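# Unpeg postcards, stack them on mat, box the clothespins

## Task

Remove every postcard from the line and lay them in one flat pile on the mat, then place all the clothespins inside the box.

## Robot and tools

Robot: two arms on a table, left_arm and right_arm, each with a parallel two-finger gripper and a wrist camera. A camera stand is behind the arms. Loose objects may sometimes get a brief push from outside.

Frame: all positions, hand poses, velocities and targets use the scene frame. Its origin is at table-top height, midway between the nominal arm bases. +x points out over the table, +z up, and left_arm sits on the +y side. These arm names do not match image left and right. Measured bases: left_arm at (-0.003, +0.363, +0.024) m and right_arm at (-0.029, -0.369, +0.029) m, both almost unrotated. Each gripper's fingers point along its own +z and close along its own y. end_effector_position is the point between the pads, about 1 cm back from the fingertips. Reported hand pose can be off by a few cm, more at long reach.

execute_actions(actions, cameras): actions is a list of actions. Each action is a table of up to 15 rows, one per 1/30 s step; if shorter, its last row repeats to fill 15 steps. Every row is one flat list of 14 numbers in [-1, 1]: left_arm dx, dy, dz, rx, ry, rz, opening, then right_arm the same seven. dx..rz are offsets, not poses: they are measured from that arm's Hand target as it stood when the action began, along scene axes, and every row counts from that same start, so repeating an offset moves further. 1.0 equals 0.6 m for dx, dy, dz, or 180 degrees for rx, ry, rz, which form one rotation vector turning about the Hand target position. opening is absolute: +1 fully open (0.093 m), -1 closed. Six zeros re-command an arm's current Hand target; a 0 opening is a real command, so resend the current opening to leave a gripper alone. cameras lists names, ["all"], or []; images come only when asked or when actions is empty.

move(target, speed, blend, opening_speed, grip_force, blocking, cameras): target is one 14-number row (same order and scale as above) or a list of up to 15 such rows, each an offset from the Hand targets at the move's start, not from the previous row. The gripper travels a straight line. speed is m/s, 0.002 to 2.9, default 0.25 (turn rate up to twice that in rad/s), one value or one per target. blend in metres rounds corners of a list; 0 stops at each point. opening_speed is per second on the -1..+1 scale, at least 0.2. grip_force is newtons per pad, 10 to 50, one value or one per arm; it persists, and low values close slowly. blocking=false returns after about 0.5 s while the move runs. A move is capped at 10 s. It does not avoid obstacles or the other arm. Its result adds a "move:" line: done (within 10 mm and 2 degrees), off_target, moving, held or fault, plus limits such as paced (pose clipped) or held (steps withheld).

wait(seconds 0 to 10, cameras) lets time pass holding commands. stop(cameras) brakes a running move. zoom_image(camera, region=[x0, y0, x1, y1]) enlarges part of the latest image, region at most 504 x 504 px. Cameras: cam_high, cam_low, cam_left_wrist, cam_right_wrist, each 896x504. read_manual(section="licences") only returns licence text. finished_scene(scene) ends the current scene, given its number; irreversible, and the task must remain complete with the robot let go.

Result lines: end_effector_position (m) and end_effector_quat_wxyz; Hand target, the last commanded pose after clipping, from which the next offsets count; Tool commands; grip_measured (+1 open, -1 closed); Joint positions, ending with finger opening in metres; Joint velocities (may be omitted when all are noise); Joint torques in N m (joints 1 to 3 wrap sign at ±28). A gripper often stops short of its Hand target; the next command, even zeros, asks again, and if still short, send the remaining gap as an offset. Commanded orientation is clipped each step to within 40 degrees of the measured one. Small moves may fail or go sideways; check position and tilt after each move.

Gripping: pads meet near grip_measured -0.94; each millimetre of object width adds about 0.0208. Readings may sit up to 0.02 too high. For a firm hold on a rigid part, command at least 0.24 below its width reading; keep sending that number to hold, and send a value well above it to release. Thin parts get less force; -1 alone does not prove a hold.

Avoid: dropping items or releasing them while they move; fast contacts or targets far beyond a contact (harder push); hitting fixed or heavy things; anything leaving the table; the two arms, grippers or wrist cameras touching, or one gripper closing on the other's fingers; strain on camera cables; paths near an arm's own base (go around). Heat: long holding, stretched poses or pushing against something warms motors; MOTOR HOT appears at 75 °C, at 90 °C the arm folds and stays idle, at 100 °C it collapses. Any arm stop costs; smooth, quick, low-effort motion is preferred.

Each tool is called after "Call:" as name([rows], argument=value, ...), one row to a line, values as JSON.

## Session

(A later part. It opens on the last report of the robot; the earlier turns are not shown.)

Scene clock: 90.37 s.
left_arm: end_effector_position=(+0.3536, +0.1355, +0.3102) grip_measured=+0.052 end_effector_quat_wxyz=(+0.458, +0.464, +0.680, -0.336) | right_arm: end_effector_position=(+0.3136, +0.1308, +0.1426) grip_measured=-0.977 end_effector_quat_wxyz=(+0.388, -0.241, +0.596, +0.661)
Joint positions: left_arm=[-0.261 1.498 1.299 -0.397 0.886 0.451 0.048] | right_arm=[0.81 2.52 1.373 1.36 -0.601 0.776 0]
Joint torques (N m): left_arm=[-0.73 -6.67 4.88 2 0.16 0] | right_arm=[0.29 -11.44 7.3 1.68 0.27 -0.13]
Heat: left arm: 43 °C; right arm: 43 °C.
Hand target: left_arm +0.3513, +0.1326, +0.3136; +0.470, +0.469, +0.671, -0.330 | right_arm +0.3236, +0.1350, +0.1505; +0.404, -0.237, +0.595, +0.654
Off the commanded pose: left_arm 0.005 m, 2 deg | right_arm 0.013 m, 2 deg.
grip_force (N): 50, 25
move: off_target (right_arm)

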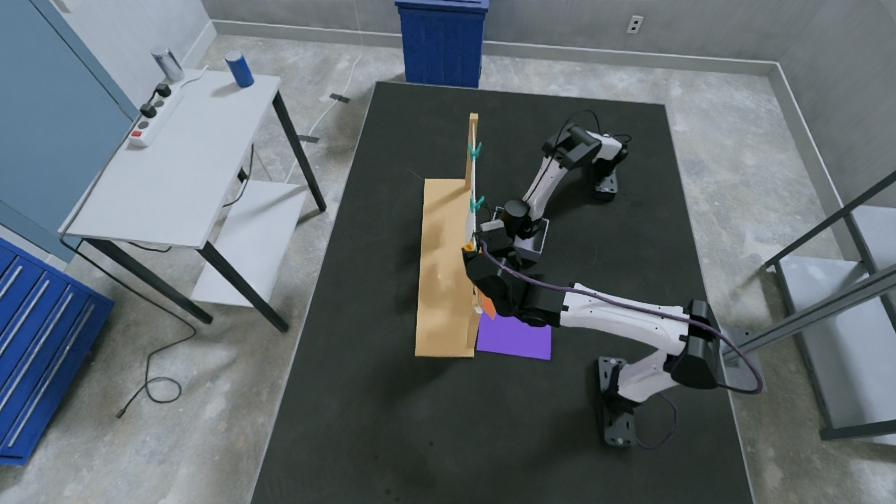

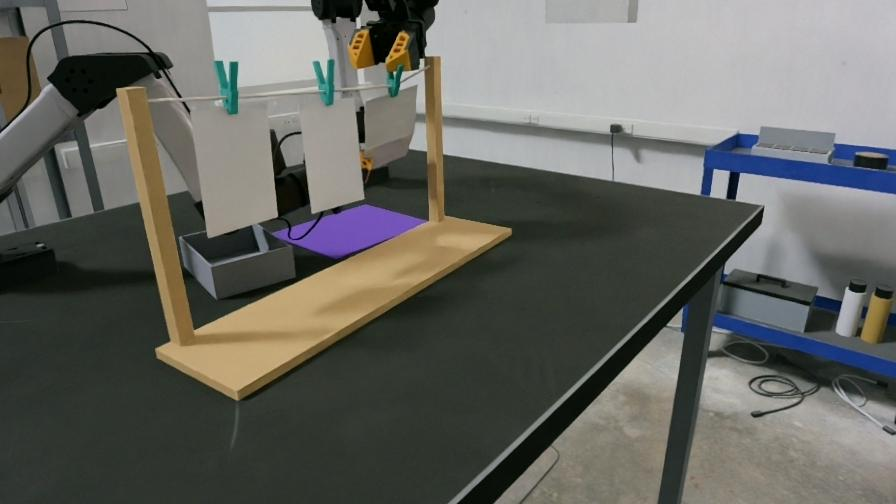

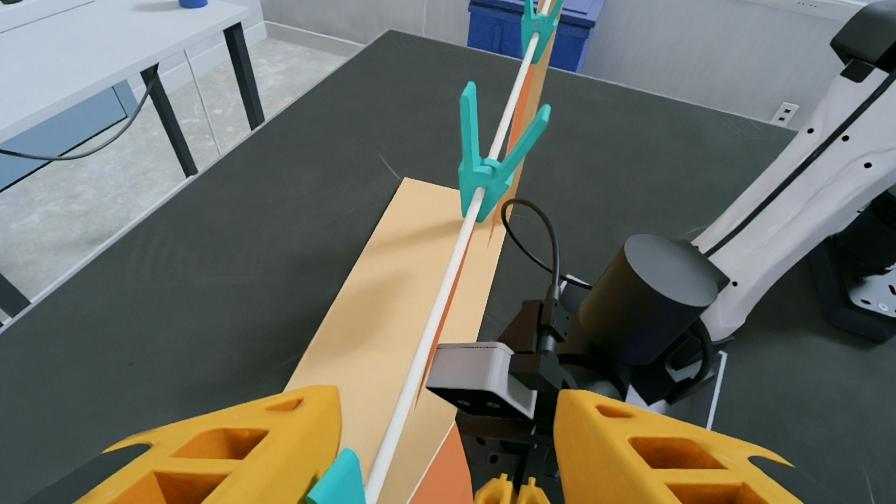

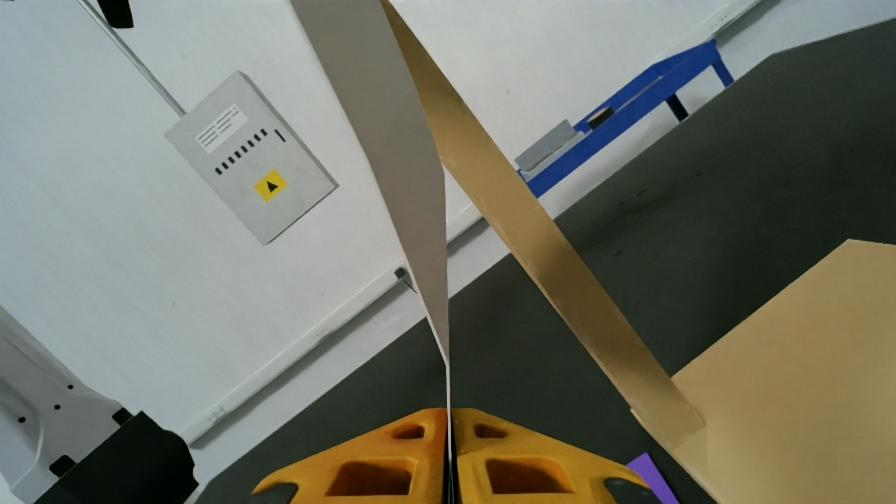

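Call:
move([
  [0,0,0.08,0,0,0,0.05, 0,0,0,0,0,0,-1],
  [0,0.05,0.08,0,0,0,0.4, 0,0,0,0,0,0,-1],
], speed=0.08, cameras=["all"])

Call:
zoom_image(camera="cam_low", region=[280, 20, 460, 200])

Scene clock: 94.13 s.
left_arm: end_effector_position=(+0.3580, +0.1657, +0.3430) grip_measured=+0.398 end_effector_quat_wxyz=(+0.461, +0.453, +0.690, -0.327) | right_arm: end_effector_position=(+0.3158, +0.1302, +0.1443) grip_measured=-0.977 end_effector_quat_wxyz=(+0.391, -0.240, +0.594, +0.660)
Joint positions: left_arm=[-0.174 1.498 1.446 -0.593 0.926 0.506 0.064] | right_arm=[0.807 2.52 1.378 1.36 -0.6 0.776 0]
Joint torques (N m): left_arm=[-0.24 -5.68 10.1 1.25 0.63 0.33] | right_arm=[0.25 -11.45 6.97 1.66 0.26 -0.12]
Heat: left arm: 42 °C; right arm: 43 °C.
Hand target: left_arm +0.3513, +0.1626, +0.3616; +0.470, +0.469, +0.671, -0.330 | right_arm +0.3236, +0.1350, +0.1505; +0.404, -0.237, +0.595, +0.654
Off the commanded pose: left_arm 0.020 m, 3 deg | right_arm 0.011 m, 2 deg.
grip_force (N): 50, 25
move: off_target (left_arm, right_arm); target 2's new opening was sent with left_arm's hand 0.022 m and 3 deg from that target

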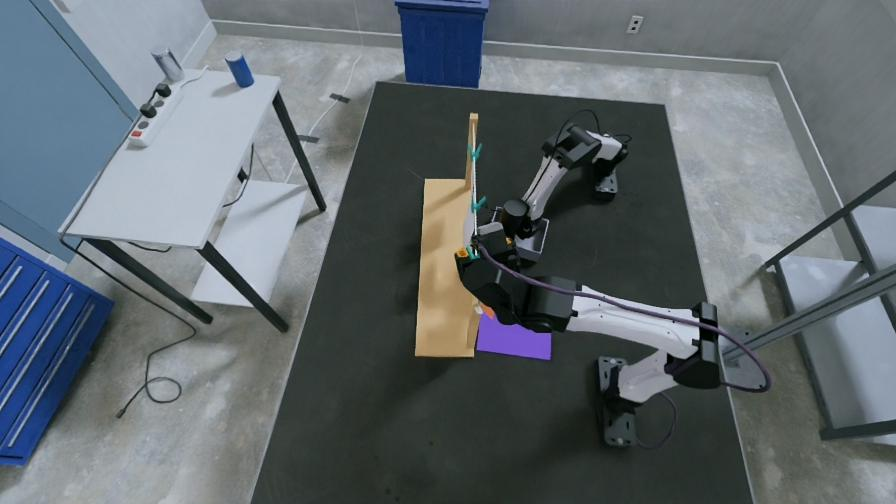

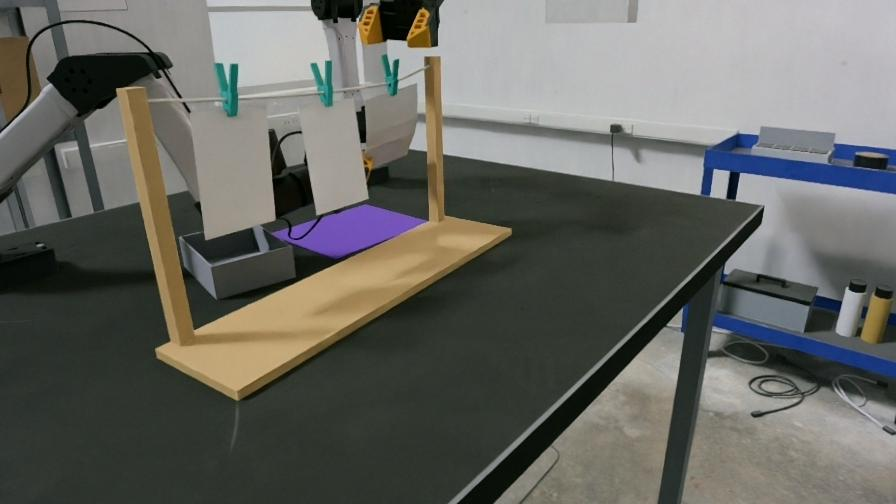

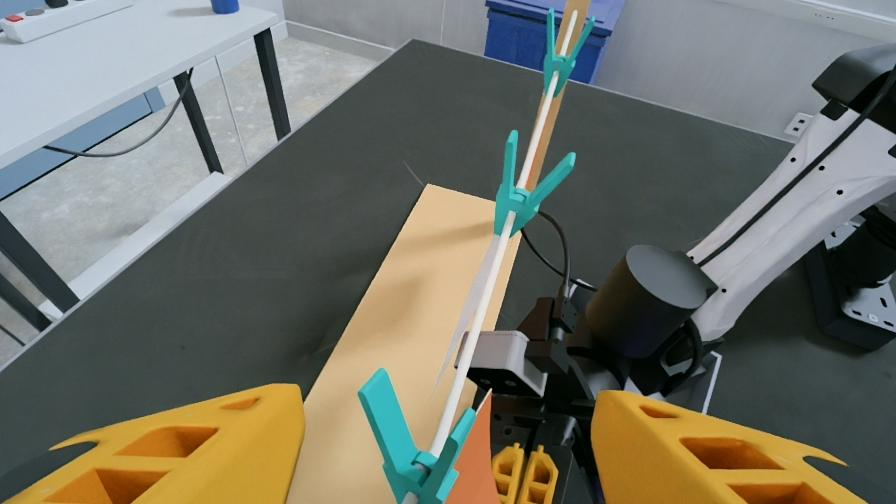

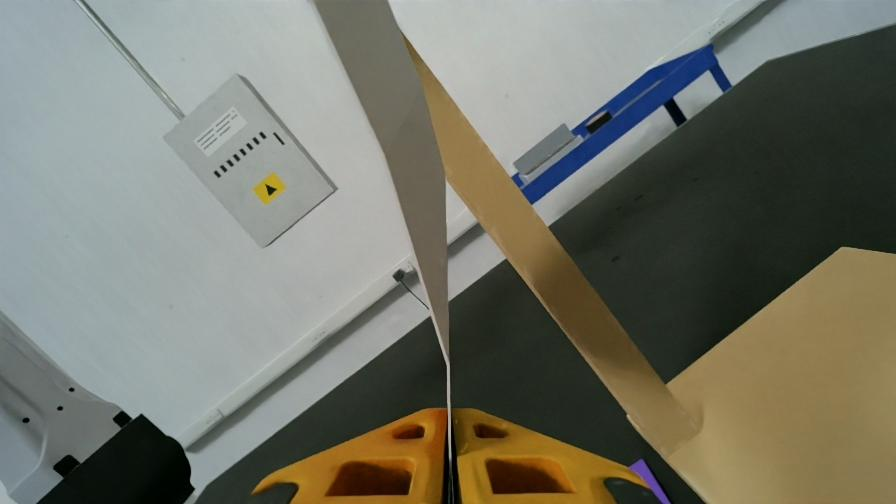

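Scaled by 2.800 from the camera's 896x504 image, which has a finer 1280x720 frame.

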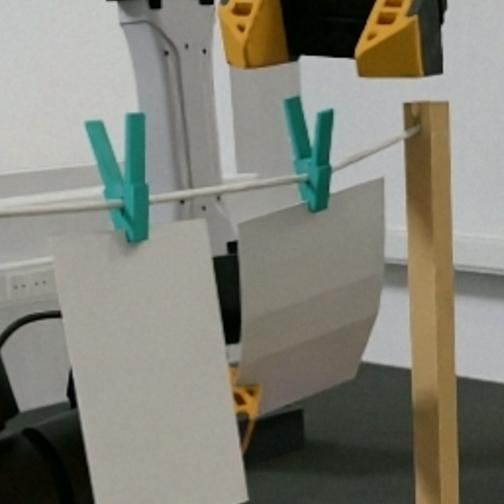

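Call:
move([
  [0.0345,-0.021,0.02,0,0,0,0.4, 0,0,0,0,0,0,-1],
  [0.0345,-0.021,-0.041,0,0,0,0.4, 0,0,0,0,0,0,-1],
], speed=0.06, cameras=["cam_low","cam_left_wrist"])

Call:
zoom_image(camera="cam_low", region=[280, 20, 460, 200])

Scene clock: 96.73 s.
left_arm: end_effector_position=(+0.3715, +0.1527, +0.3261) grip_measured=+0.398 end_effector_quat_wxyz=(+0.444, +0.457, +0.693, -0.338) | right_arm: end_effector_position=(+0.3158, +0.1302, +0.1443) grip_measured=-0.977 end_effector_quat_wxyz=(+0.391, -0.240, +0.594, +0.660)
Joint positions: left_arm=[-0.2 1.576 1.472 -0.574 0.926 0.504 0.064] | right_arm=[0.807 2.52 1.378 1.36 -0.6 0.776 0]
Joint torques (N m): left_arm=[-0.92 -7.23 5.29 2.13 0.38 0.12] | right_arm=[0.25 -11.48 6.99 1.66 0.24 -0.13]
Heat: left arm: 42 °C; right arm: 43 °C.
Hand target: left_arm +0.3720, +0.1500, +0.3370; +0.470, +0.469, +0.671, -0.330 | right_arm +0.3236, +0.1350, +0.1505; +0.404, -0.237, +0.595, +0.654
Off the commanded pose: left_arm 0.011 m, 4 deg | right_arm 0.011 m, 2 deg.
grip_force (N): 50, 25
move: off_target (left_arm, right_arm)
Images, in order (width x height): cam_low 896x504, cam_left_wrist 896x504.

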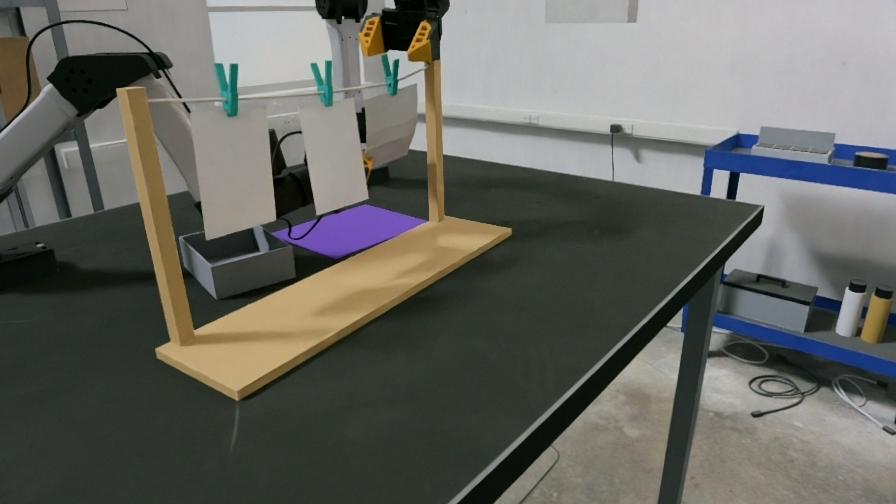

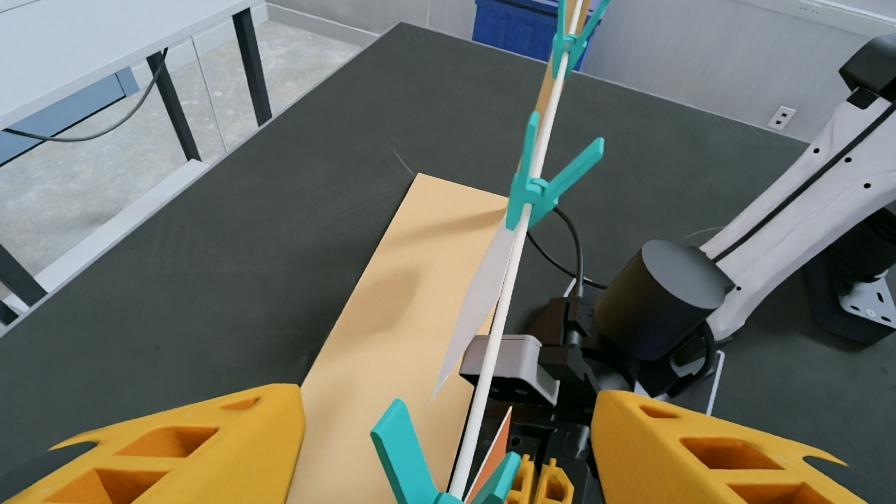

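Scaled by 2.800 from the camera's 896x504 image, which has a finer 1280x720 frame.

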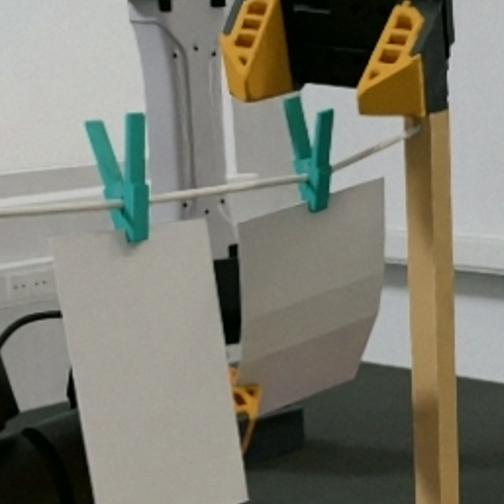

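Call:
move(target=[0,-0.006,-0.024,0,0,0,0.3, 0,0,0,0,0,0,-1], speed=0.05, cameras=["cam_low","cam_left_wrist"])

Call:
zoom_image(camera="cam_low", region=[280, 20, 460, 200])

Scene clock: 98.17 s.
left_arm: end_effector_position=(+0.3726, +0.1512, +0.3101) grip_measured=+0.302 end_effector_quat_wxyz=(+0.444, +0.458, +0.691, -0.339) | right_arm: end_effector_position=(+0.3158, +0.1302, +0.1443) grip_measured=-0.977 end_effector_quat_wxyz=(+0.391, -0.240, +0.594, +0.660)
Joint positions: left_arm=[-0.203 1.576 1.407 -0.508 0.926 0.504 0.06] | right_arm=[0.807 2.52 1.378 1.36 -0.6 0.776 0]
Joint torques (N m): left_arm=[-0.95 -7.68 5.29 2.14 0.29 0] | right_arm=[0.25 -11.41 6.97 1.66 0.25 -0.13]
Heat: left arm: 42 °C; right arm: 43 °C.
Hand target: left_arm +0.3720, +0.1464, +0.3226; +0.470, +0.469, +0.671, -0.330 | right_arm +0.3236, +0.1350, +0.1505; +0.404, -0.237, +0.595, +0.654
Off the commanded pose: left_arm 0.013 m, 4 deg | right_arm 0.011 m, 2 deg.
grip_force (N): 50, 25
move: off_target (left_arm, right_arm)
Images, in order (width x height): cam_low 896x504, cam_left_wrist 896x504.

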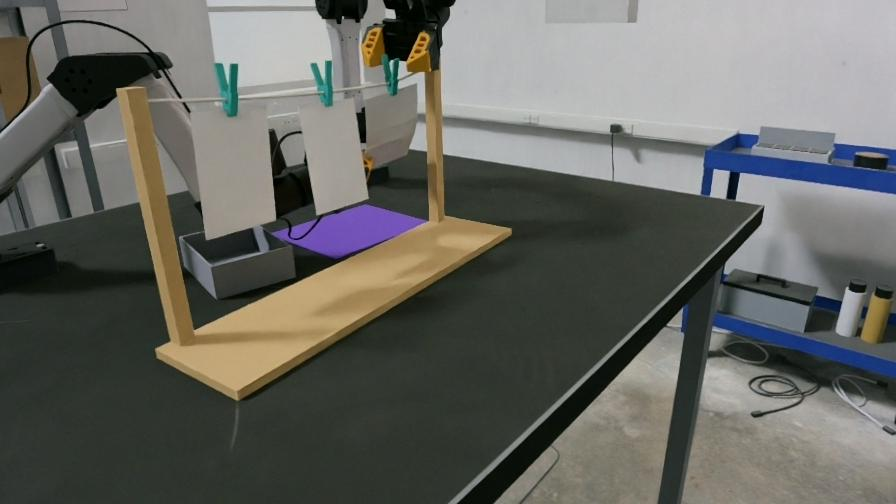

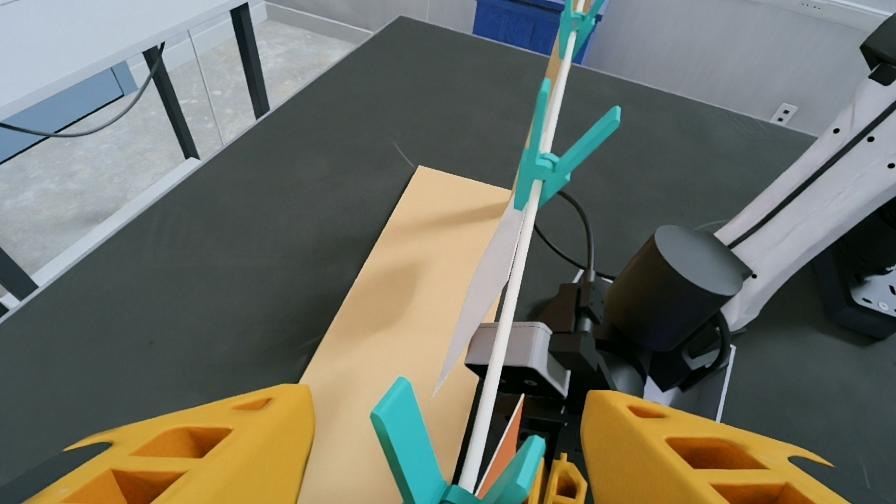

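Scaled by 2.800 from the camera's 896x504 image, which has a finer 1280x720 frame.

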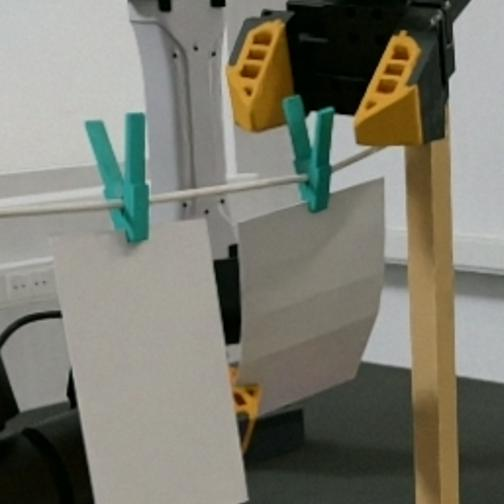

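Call:
move(target=[0,0,0,0,0,0,-0.3, 0,0,0,0,0,0,-1], opening_speed=0.4, cameras=["cam_low","cam_left_wrist","cam_right_wrist"])

Call:
zoom_image(camera="cam_low", region=[280, 20, 460, 200])

Scene clock: 100.40 s.
left_arm: end_effector_position=(+0.3735, +0.1510, +0.3112) grip_measured=-0.296 end_effector_quat_wxyz=(+0.446, +0.459, +0.690, -0.338) | right_arm: end_effector_position=(+0.3128, +0.1323, +0.1443) grip_measured=-0.977 end_effector_quat_wxyz=(+0.389, -0.242, +0.594, +0.662)
Joint positions: left_arm=[-0.203 1.576 1.407 -0.501 0.926 0.503 0.031] | right_arm=[0.813 2.52 1.378 1.36 -0.6 0.776 0]
Joint torques (N m): left_arm=[-0.96 -7.68 5.2 2.1 0.29 0] | right_arm=[0.25 -11.49 6.98 1.66 0.26 -0.14]
Heat: left arm: 43 °C; right arm: 43 °C.
Hand target: left_arm +0.3720, +0.1464, +0.3226; +0.470, +0.469, +0.671, -0.330 | right_arm +0.3236, +0.1350, +0.1505; +0.404, -0.237, +0.595, +0.654
Off the commanded pose: left_arm 0.012 m, 4 deg | right_arm 0.013 m, 2 deg.
grip_force (N): 50, 25
move: off_target (left_arm, right_arm)
Images, in order (width x height): cam_low 896x504, cam_left_wrist 896x504, cam_right_wrist 896x504.

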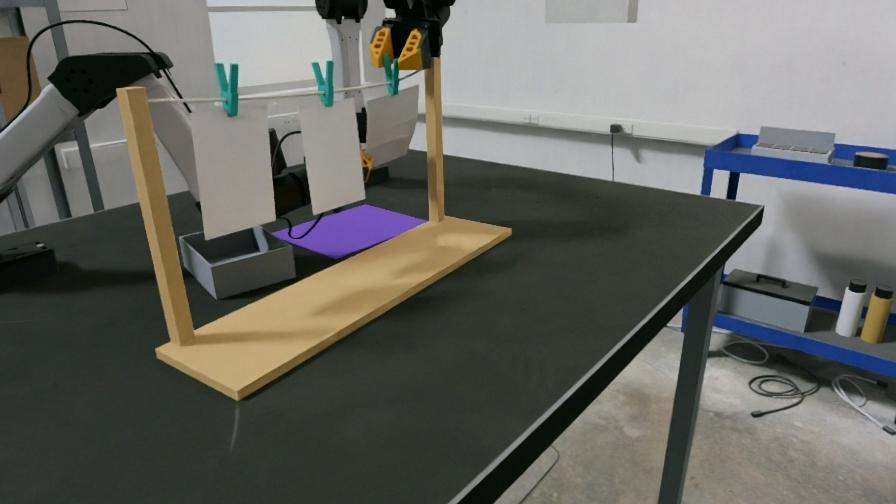

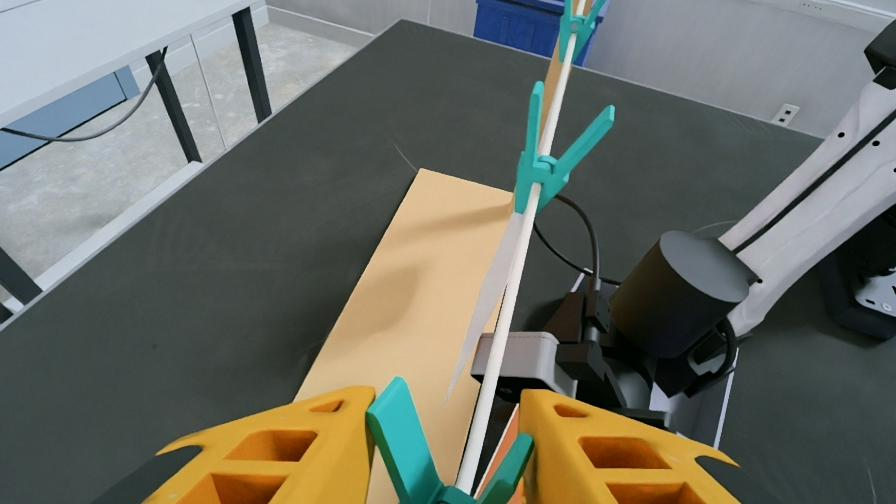

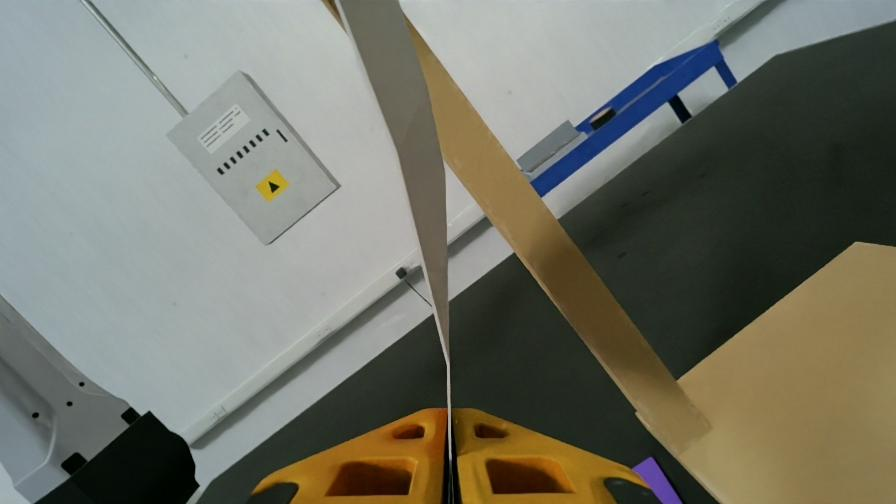

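Scaled by 2.800 from the camera's 896x504 image, which has a finer 1280x720 frame.

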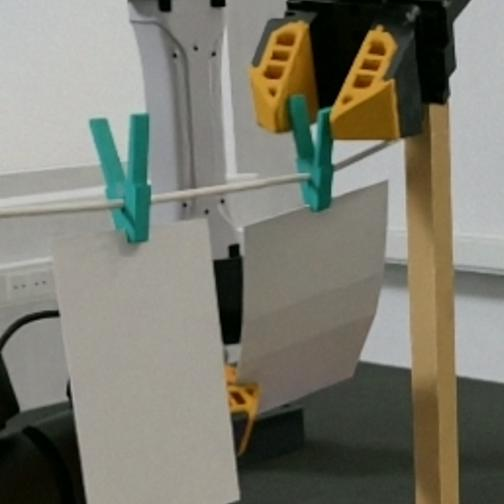

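Call:
move(target=[0,0,0,0,0,0,-0.6, 0,0,0,0,0,0,-1], opening_speed=0.4, cameras=["cam_low","cam_left_wrist","cam_right_wrist"])

Call:
zoom_image(camera="cam_low", region=[280, 20, 460, 200])

Scene clock: 101.83 s.
left_arm: end_effector_position=(+0.3743, +0.1508, +0.3123) grip_measured=-0.593 end_effector_quat_wxyz=(+0.449, +0.459, +0.688, -0.337) | right_arm: end_effector_position=(+0.3128, +0.1323, +0.1443) grip_measured=-0.977 end_effector_quat_wxyz=(+0.389, -0.242, +0.594, +0.662)
Joint positions: left_arm=[-0.203 1.576 1.407 -0.493 0.926 0.501 0.017] | right_arm=[0.813 2.52 1.378 1.36 -0.6 0.776 0]
Joint torques (N m): left_arm=[-0.95 -7.66 5.19 2.04 0.29 0.01] | right_arm=[0.25 -11.44 6.99 1.68 0.25 -0.12]
Heat: left arm: 43 °C; right arm: 42 °C.
Hand target: left_arm +0.3720, +0.1464, +0.3226; +0.470, +0.469, +0.671, -0.330 | right_arm +0.3236, +0.1350, +0.1505; +0.404, -0.237, +0.595, +0.654
Off the commanded pose: left_arm 0.011 m, 3 deg | right_arm 0.013 m, 2 deg.
grip_force (N): 50, 25
move: off_target (left_arm, right_arm)
Images, in order (width x height): cam_low 896x504, cam_left_wrist 896x504, cam_right_wrist 896x504.

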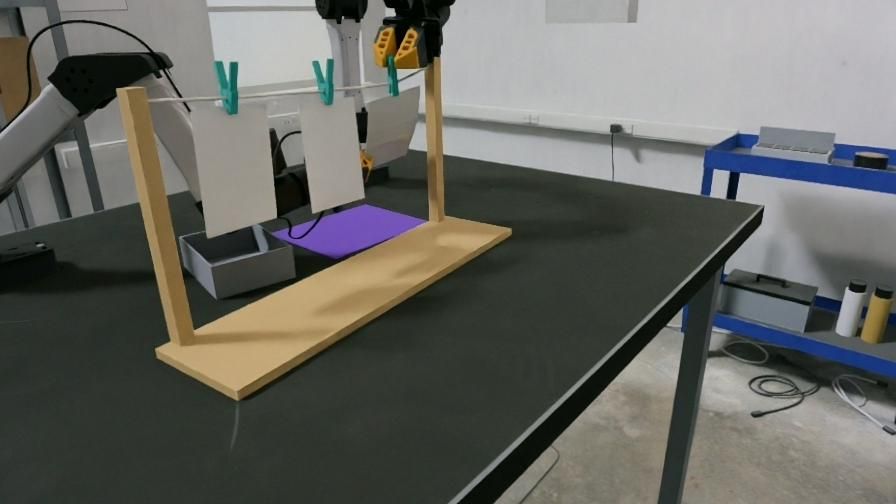

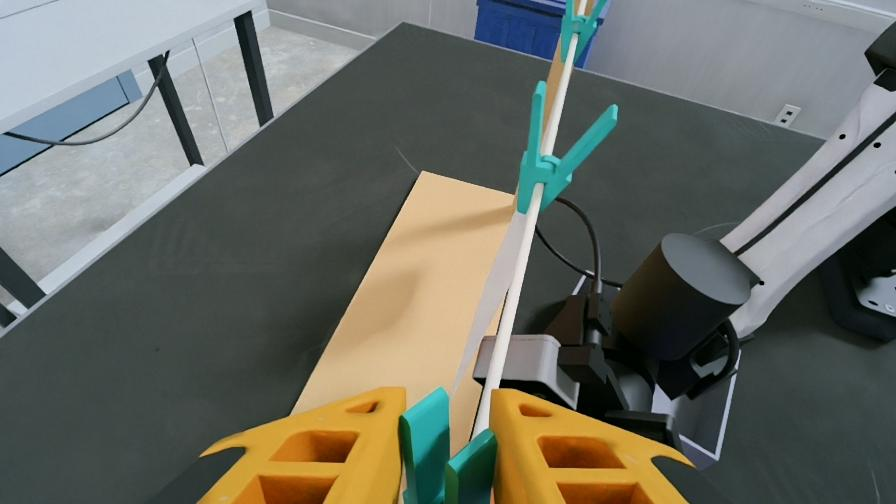

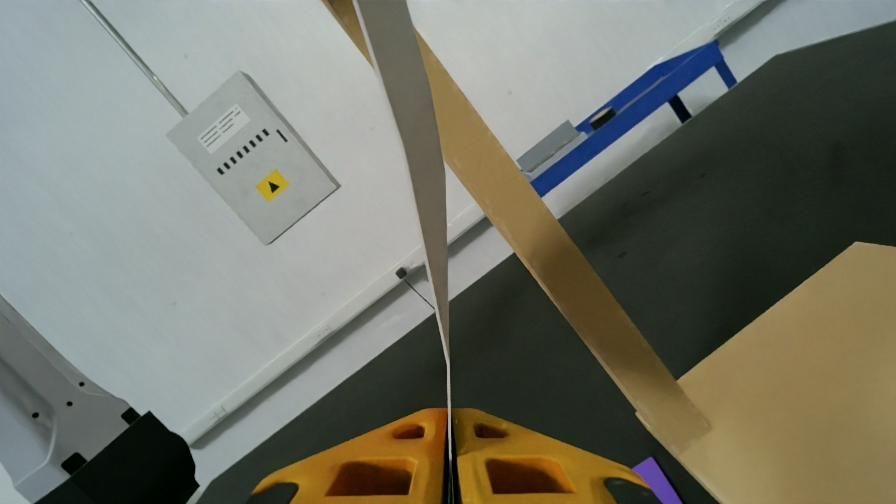

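Scaled by 2.800 from the camera's 896x504 image, which has a finer 1280x720 frame.

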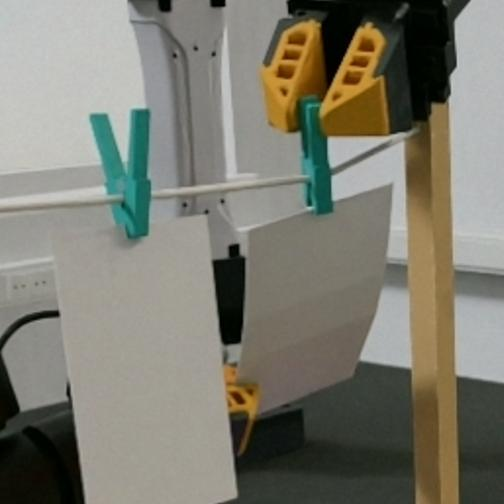

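Call:
move(target=[0,0,0,0,0,0,-0.72, 0,0,0,0,0,0,-1], opening_speed=0.4, cameras=["cam_low","cam_left_wrist"])

Call:
zoom_image(camera="cam_low", region=[330, 20, 450, 140])

Scene clock: 103.10 s.
left_arm: end_effector_position=(+0.3744, +0.1508, +0.3125) grip_measured=-0.720 end_effector_quat_wxyz=(+0.450, +0.459, +0.688, -0.337) | right_arm: end_effector_position=(+0.3128, +0.1323, +0.1443) grip_measured=-0.977 end_effector_quat_wxyz=(+0.389, -0.242, +0.594, +0.662)
Joint positions: left_arm=[-0.203 1.576 1.407 -0.492 0.926 0.501 0.011] | right_arm=[0.813 2.52 1.378 1.36 -0.6 0.776 0]
Joint velocities: left_arm=[-0.012 -0.017 -0.012 -0.037 -0.037 -0.051 -0.004] | right_arm=[within noise]
Joint torques (N m): left_arm=[-0.9 -7.75 5.18 2.04 0.3 0.02] | right_arm=[0.25 -11.44 6.95 1.69 0.26 -0.13]
Heat: left arm: 43 °C; right arm: 42 °C.
Hand target: left_arm +0.3720, +0.1464, +0.3226; +0.470, +0.469, +0.671, -0.330 | right_arm +0.3236, +0.1350, +0.1505; +0.404, -0.237, +0.595, +0.654
Off the commanded pose: left_arm 0.011 m, 3 deg | right_arm 0.013 m, 2 deg.
grip_force (N): 50, 25
move: off_target (left_arm, right_arm)
Images, in order (width x height): cam_low 896x504, cam_left_wrist 896x504.

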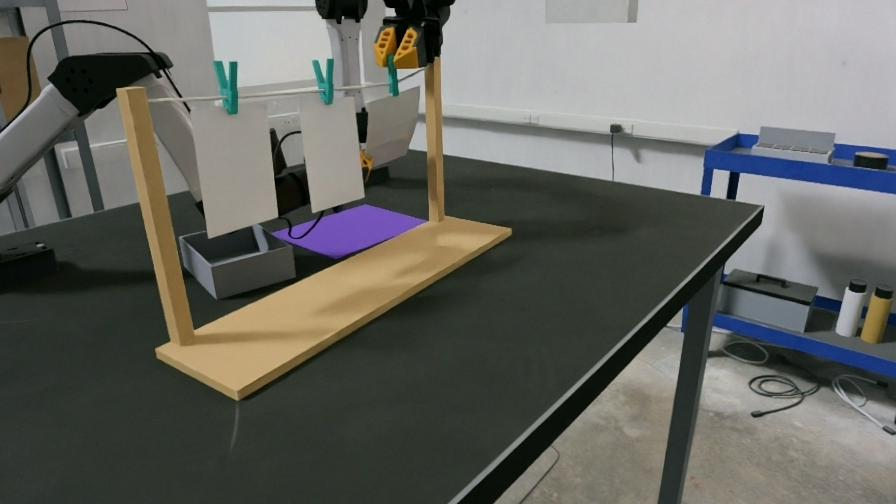

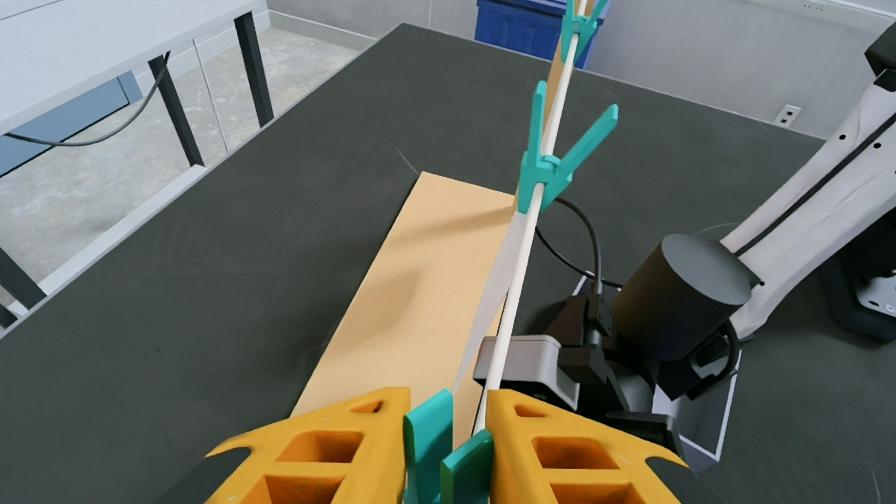

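Scaled by 4.200 from the camera's 896x504 image, which has a finer 1280x720 frame.

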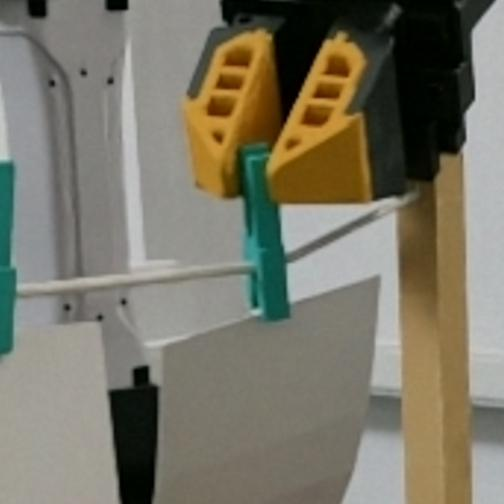

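Call:
move(target=[0,0,0,0,0,0,-0.72, -0.03,0,-0.05,0,0,0,-1], speed=0.06, cameras=["all"])

Call:
zoom_image(camera="cam_low", region=[330, 20, 450, 140])

Scene clock: 104.80 s.
left_arm: end_effector_position=(+0.3744, +0.1508, +0.3125) grip_measured=-0.717 end_effector_quat_wxyz=(+0.450, +0.459, +0.688, -0.337) | right_arm: end_effector_position=(+0.3021, +0.1383, +0.1029) grip_measured=-0.977 end_effector_quat_wxyz=(+0.367, -0.235, +0.621, +0.651)
Joint positions: left_arm=[-0.203 1.576 1.407 -0.492 0.926 0.501 0.011] | right_arm=[0.839 2.586 1.368 1.359 -0.574 0.773 0]
Joint torques (N m): left_arm=[-0.96 -7.69 5.18 2.04 0.29 0.01] | right_arm=[0.46 -11.81 3.73 2.7 0.24 -0.16]
Heat: left arm: 43 °C; right arm: 42 °C.
Hand target: left_arm +0.3720, +0.1464, +0.3226; +0.470, +0.469, +0.671, -0.330 | right_arm +0.3056, +0.1350, +0.1205; +0.404, -0.237, +0.595, +0.654
Off the commanded pose: left_arm 0.011 m, 3 deg | right_arm 0.018 m, 5 deg.
grip_force (N): 50, 25
move: off_target (left_arm, right_arm)

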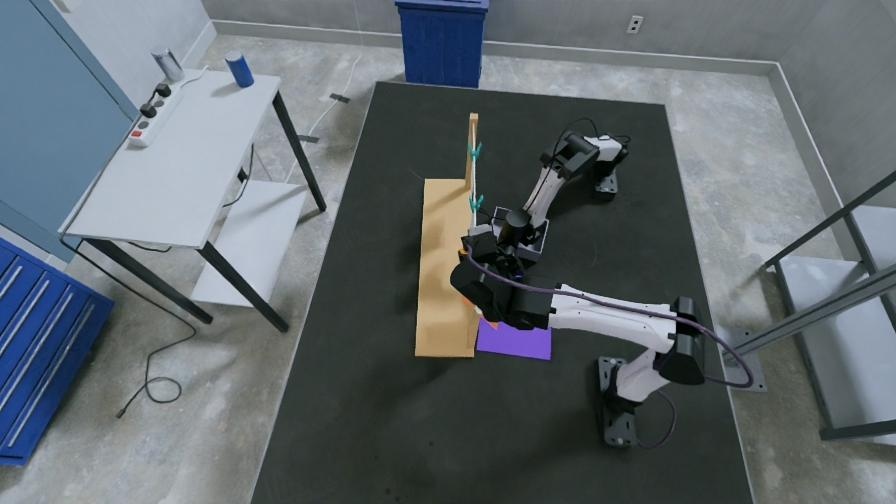

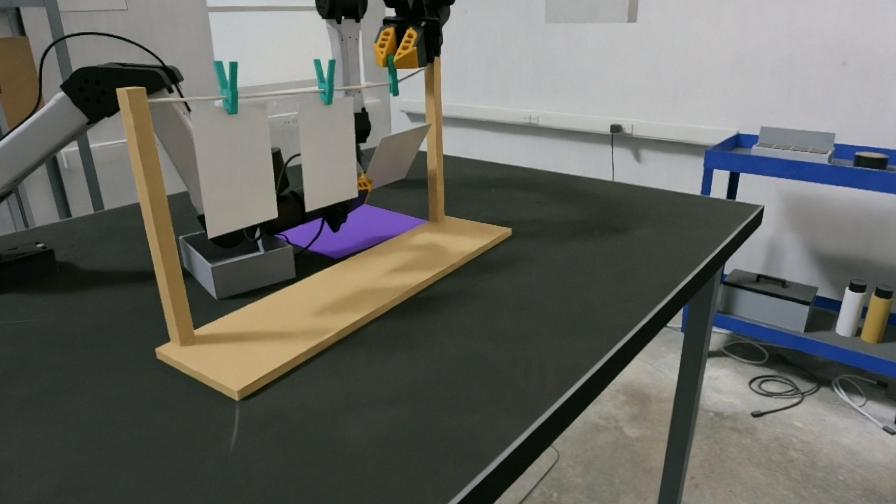

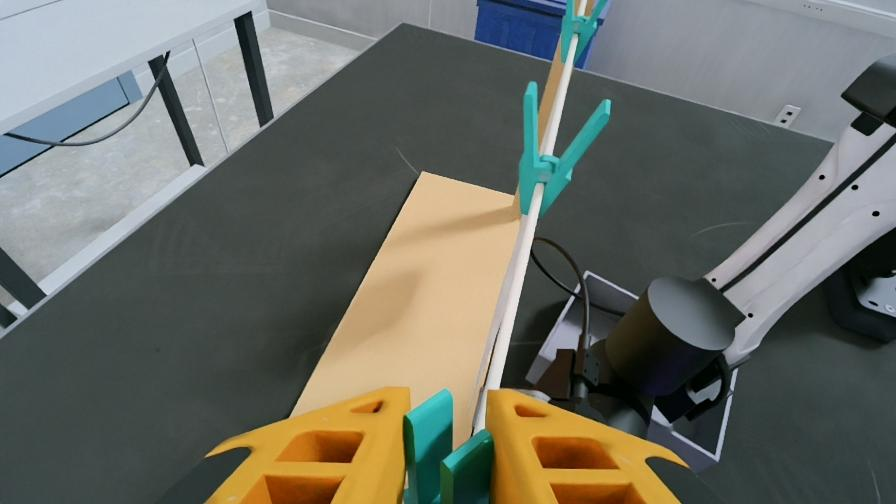

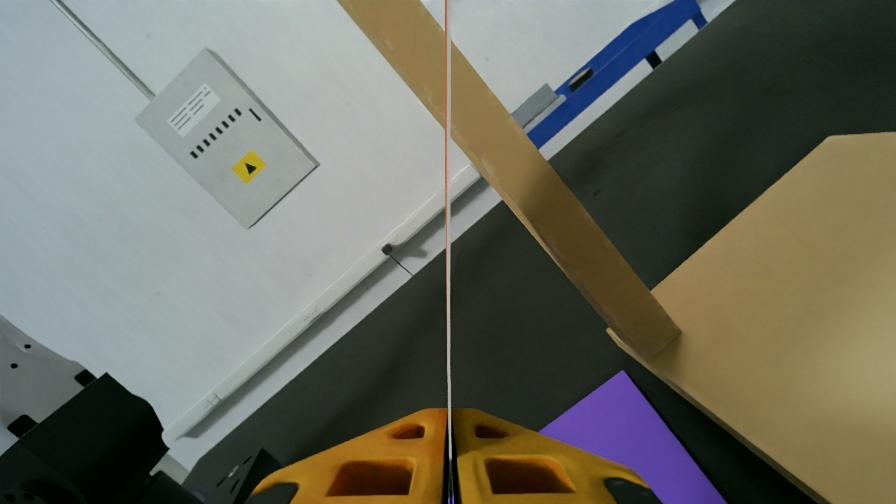

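Scaled by 4.200 from the camera's 896x504 image, which has a finer 1280x720 frame.

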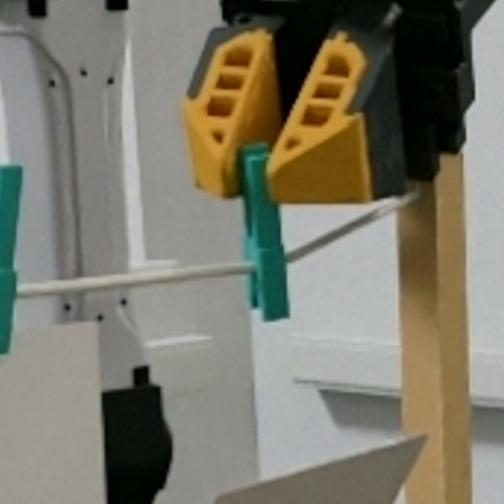

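Call:
move([
  [0,0,0,0,0,0,-0.72, -0.1,0,0.05,0,0,0,-1],
  [0,0,0,0,0,0,-0.72, -0.159,-0.033,0.1,-0.1556,0.314,0.0115,-1],
], speed=0.15, blend=0.02, cameras=["all"])

Scene clock: 110.73 s.
left_arm: end_effector_position=(+0.3744, +0.1508, +0.3125) grip_measured=-0.717 end_effector_quat_wxyz=(+0.450, +0.459, +0.688, -0.337) | right_arm: end_effector_position=(+0.2080, +0.1107, +0.1423) grip_measured=-0.977 end_effector_quat_wxyz=(-0.003, +0.010, +0.858, +0.513)
Joint positions: left_arm=[-0.203 1.576 1.407 -0.492 0.926 0.501 0.011] | right_arm=[0.95 1.977 1.23 0.165 -0.532 1.267 0]
Joint torques (N m): left_arm=[-0.88 -7.68 5.18 2.03 0.29 0.02] | right_arm=[-0.32 -12.86 9.57 1.67 -0.37 0.11]
Heat: left arm: 44 °C; right arm: 42 °C.
Hand target: left_arm +0.3720, +0.1464, +0.3226; +0.470, +0.469, +0.671, -0.330 | right_arm +0.2102, +0.1152, +0.1805; -0.001, +0.000, +0.844, +0.537
Off the commanded pose: left_arm 0.011 m, 3 deg | right_arm 0.038 m, 3 deg.
grip_force (N): 50, 25
move: off_target (left_arm, right_arm)

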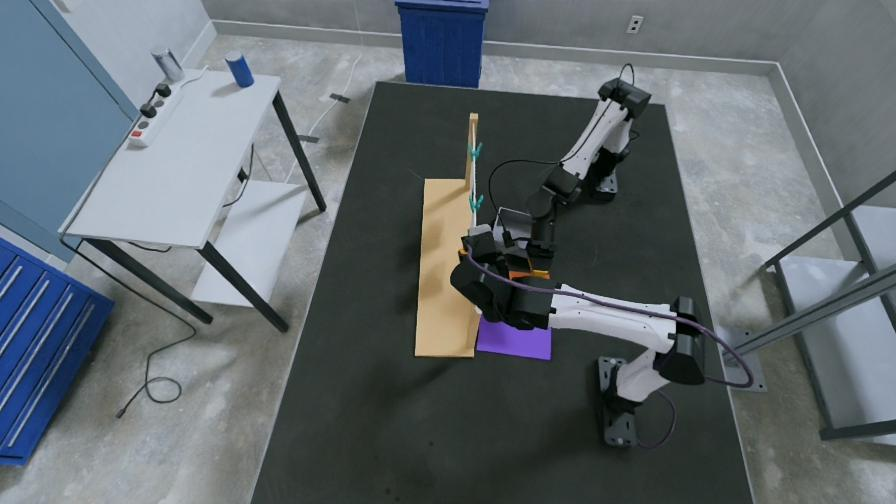

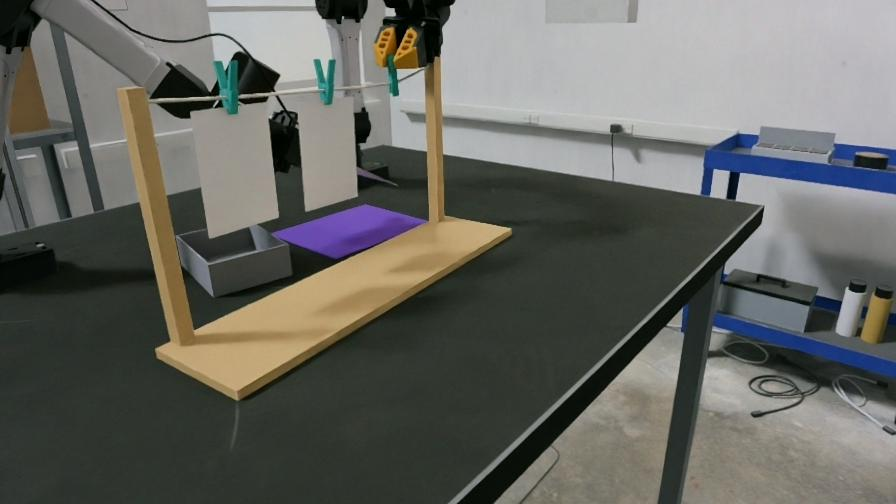

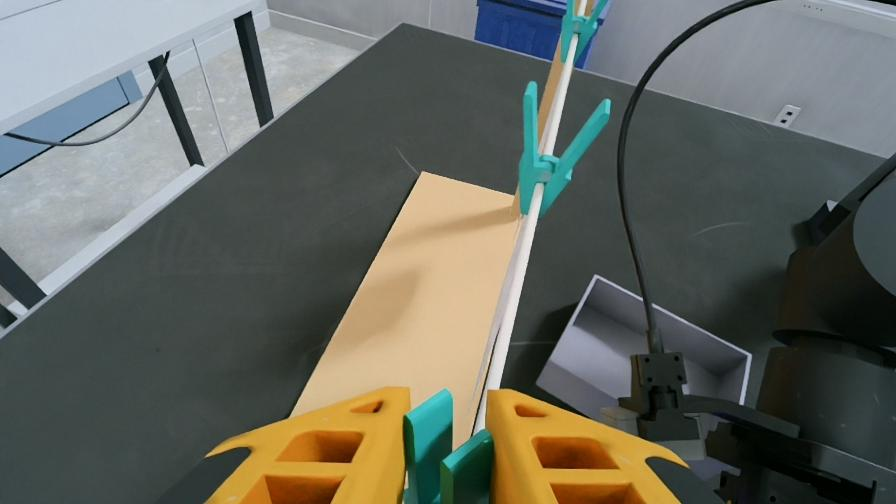

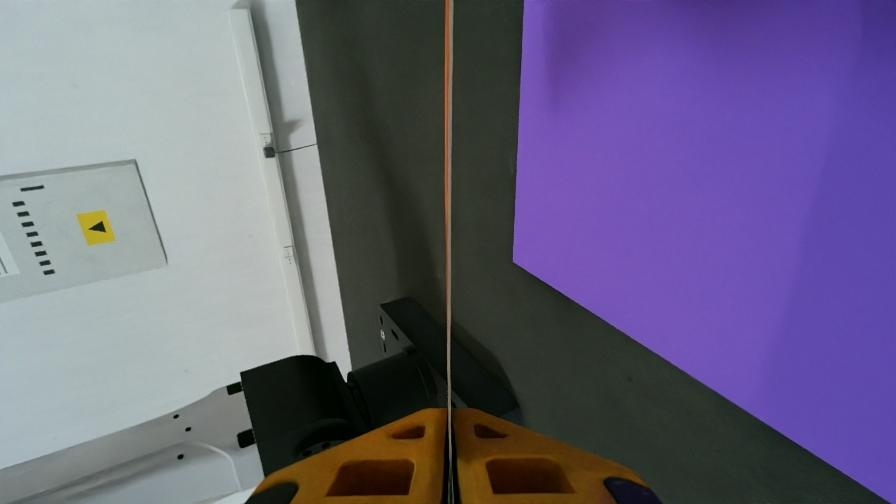

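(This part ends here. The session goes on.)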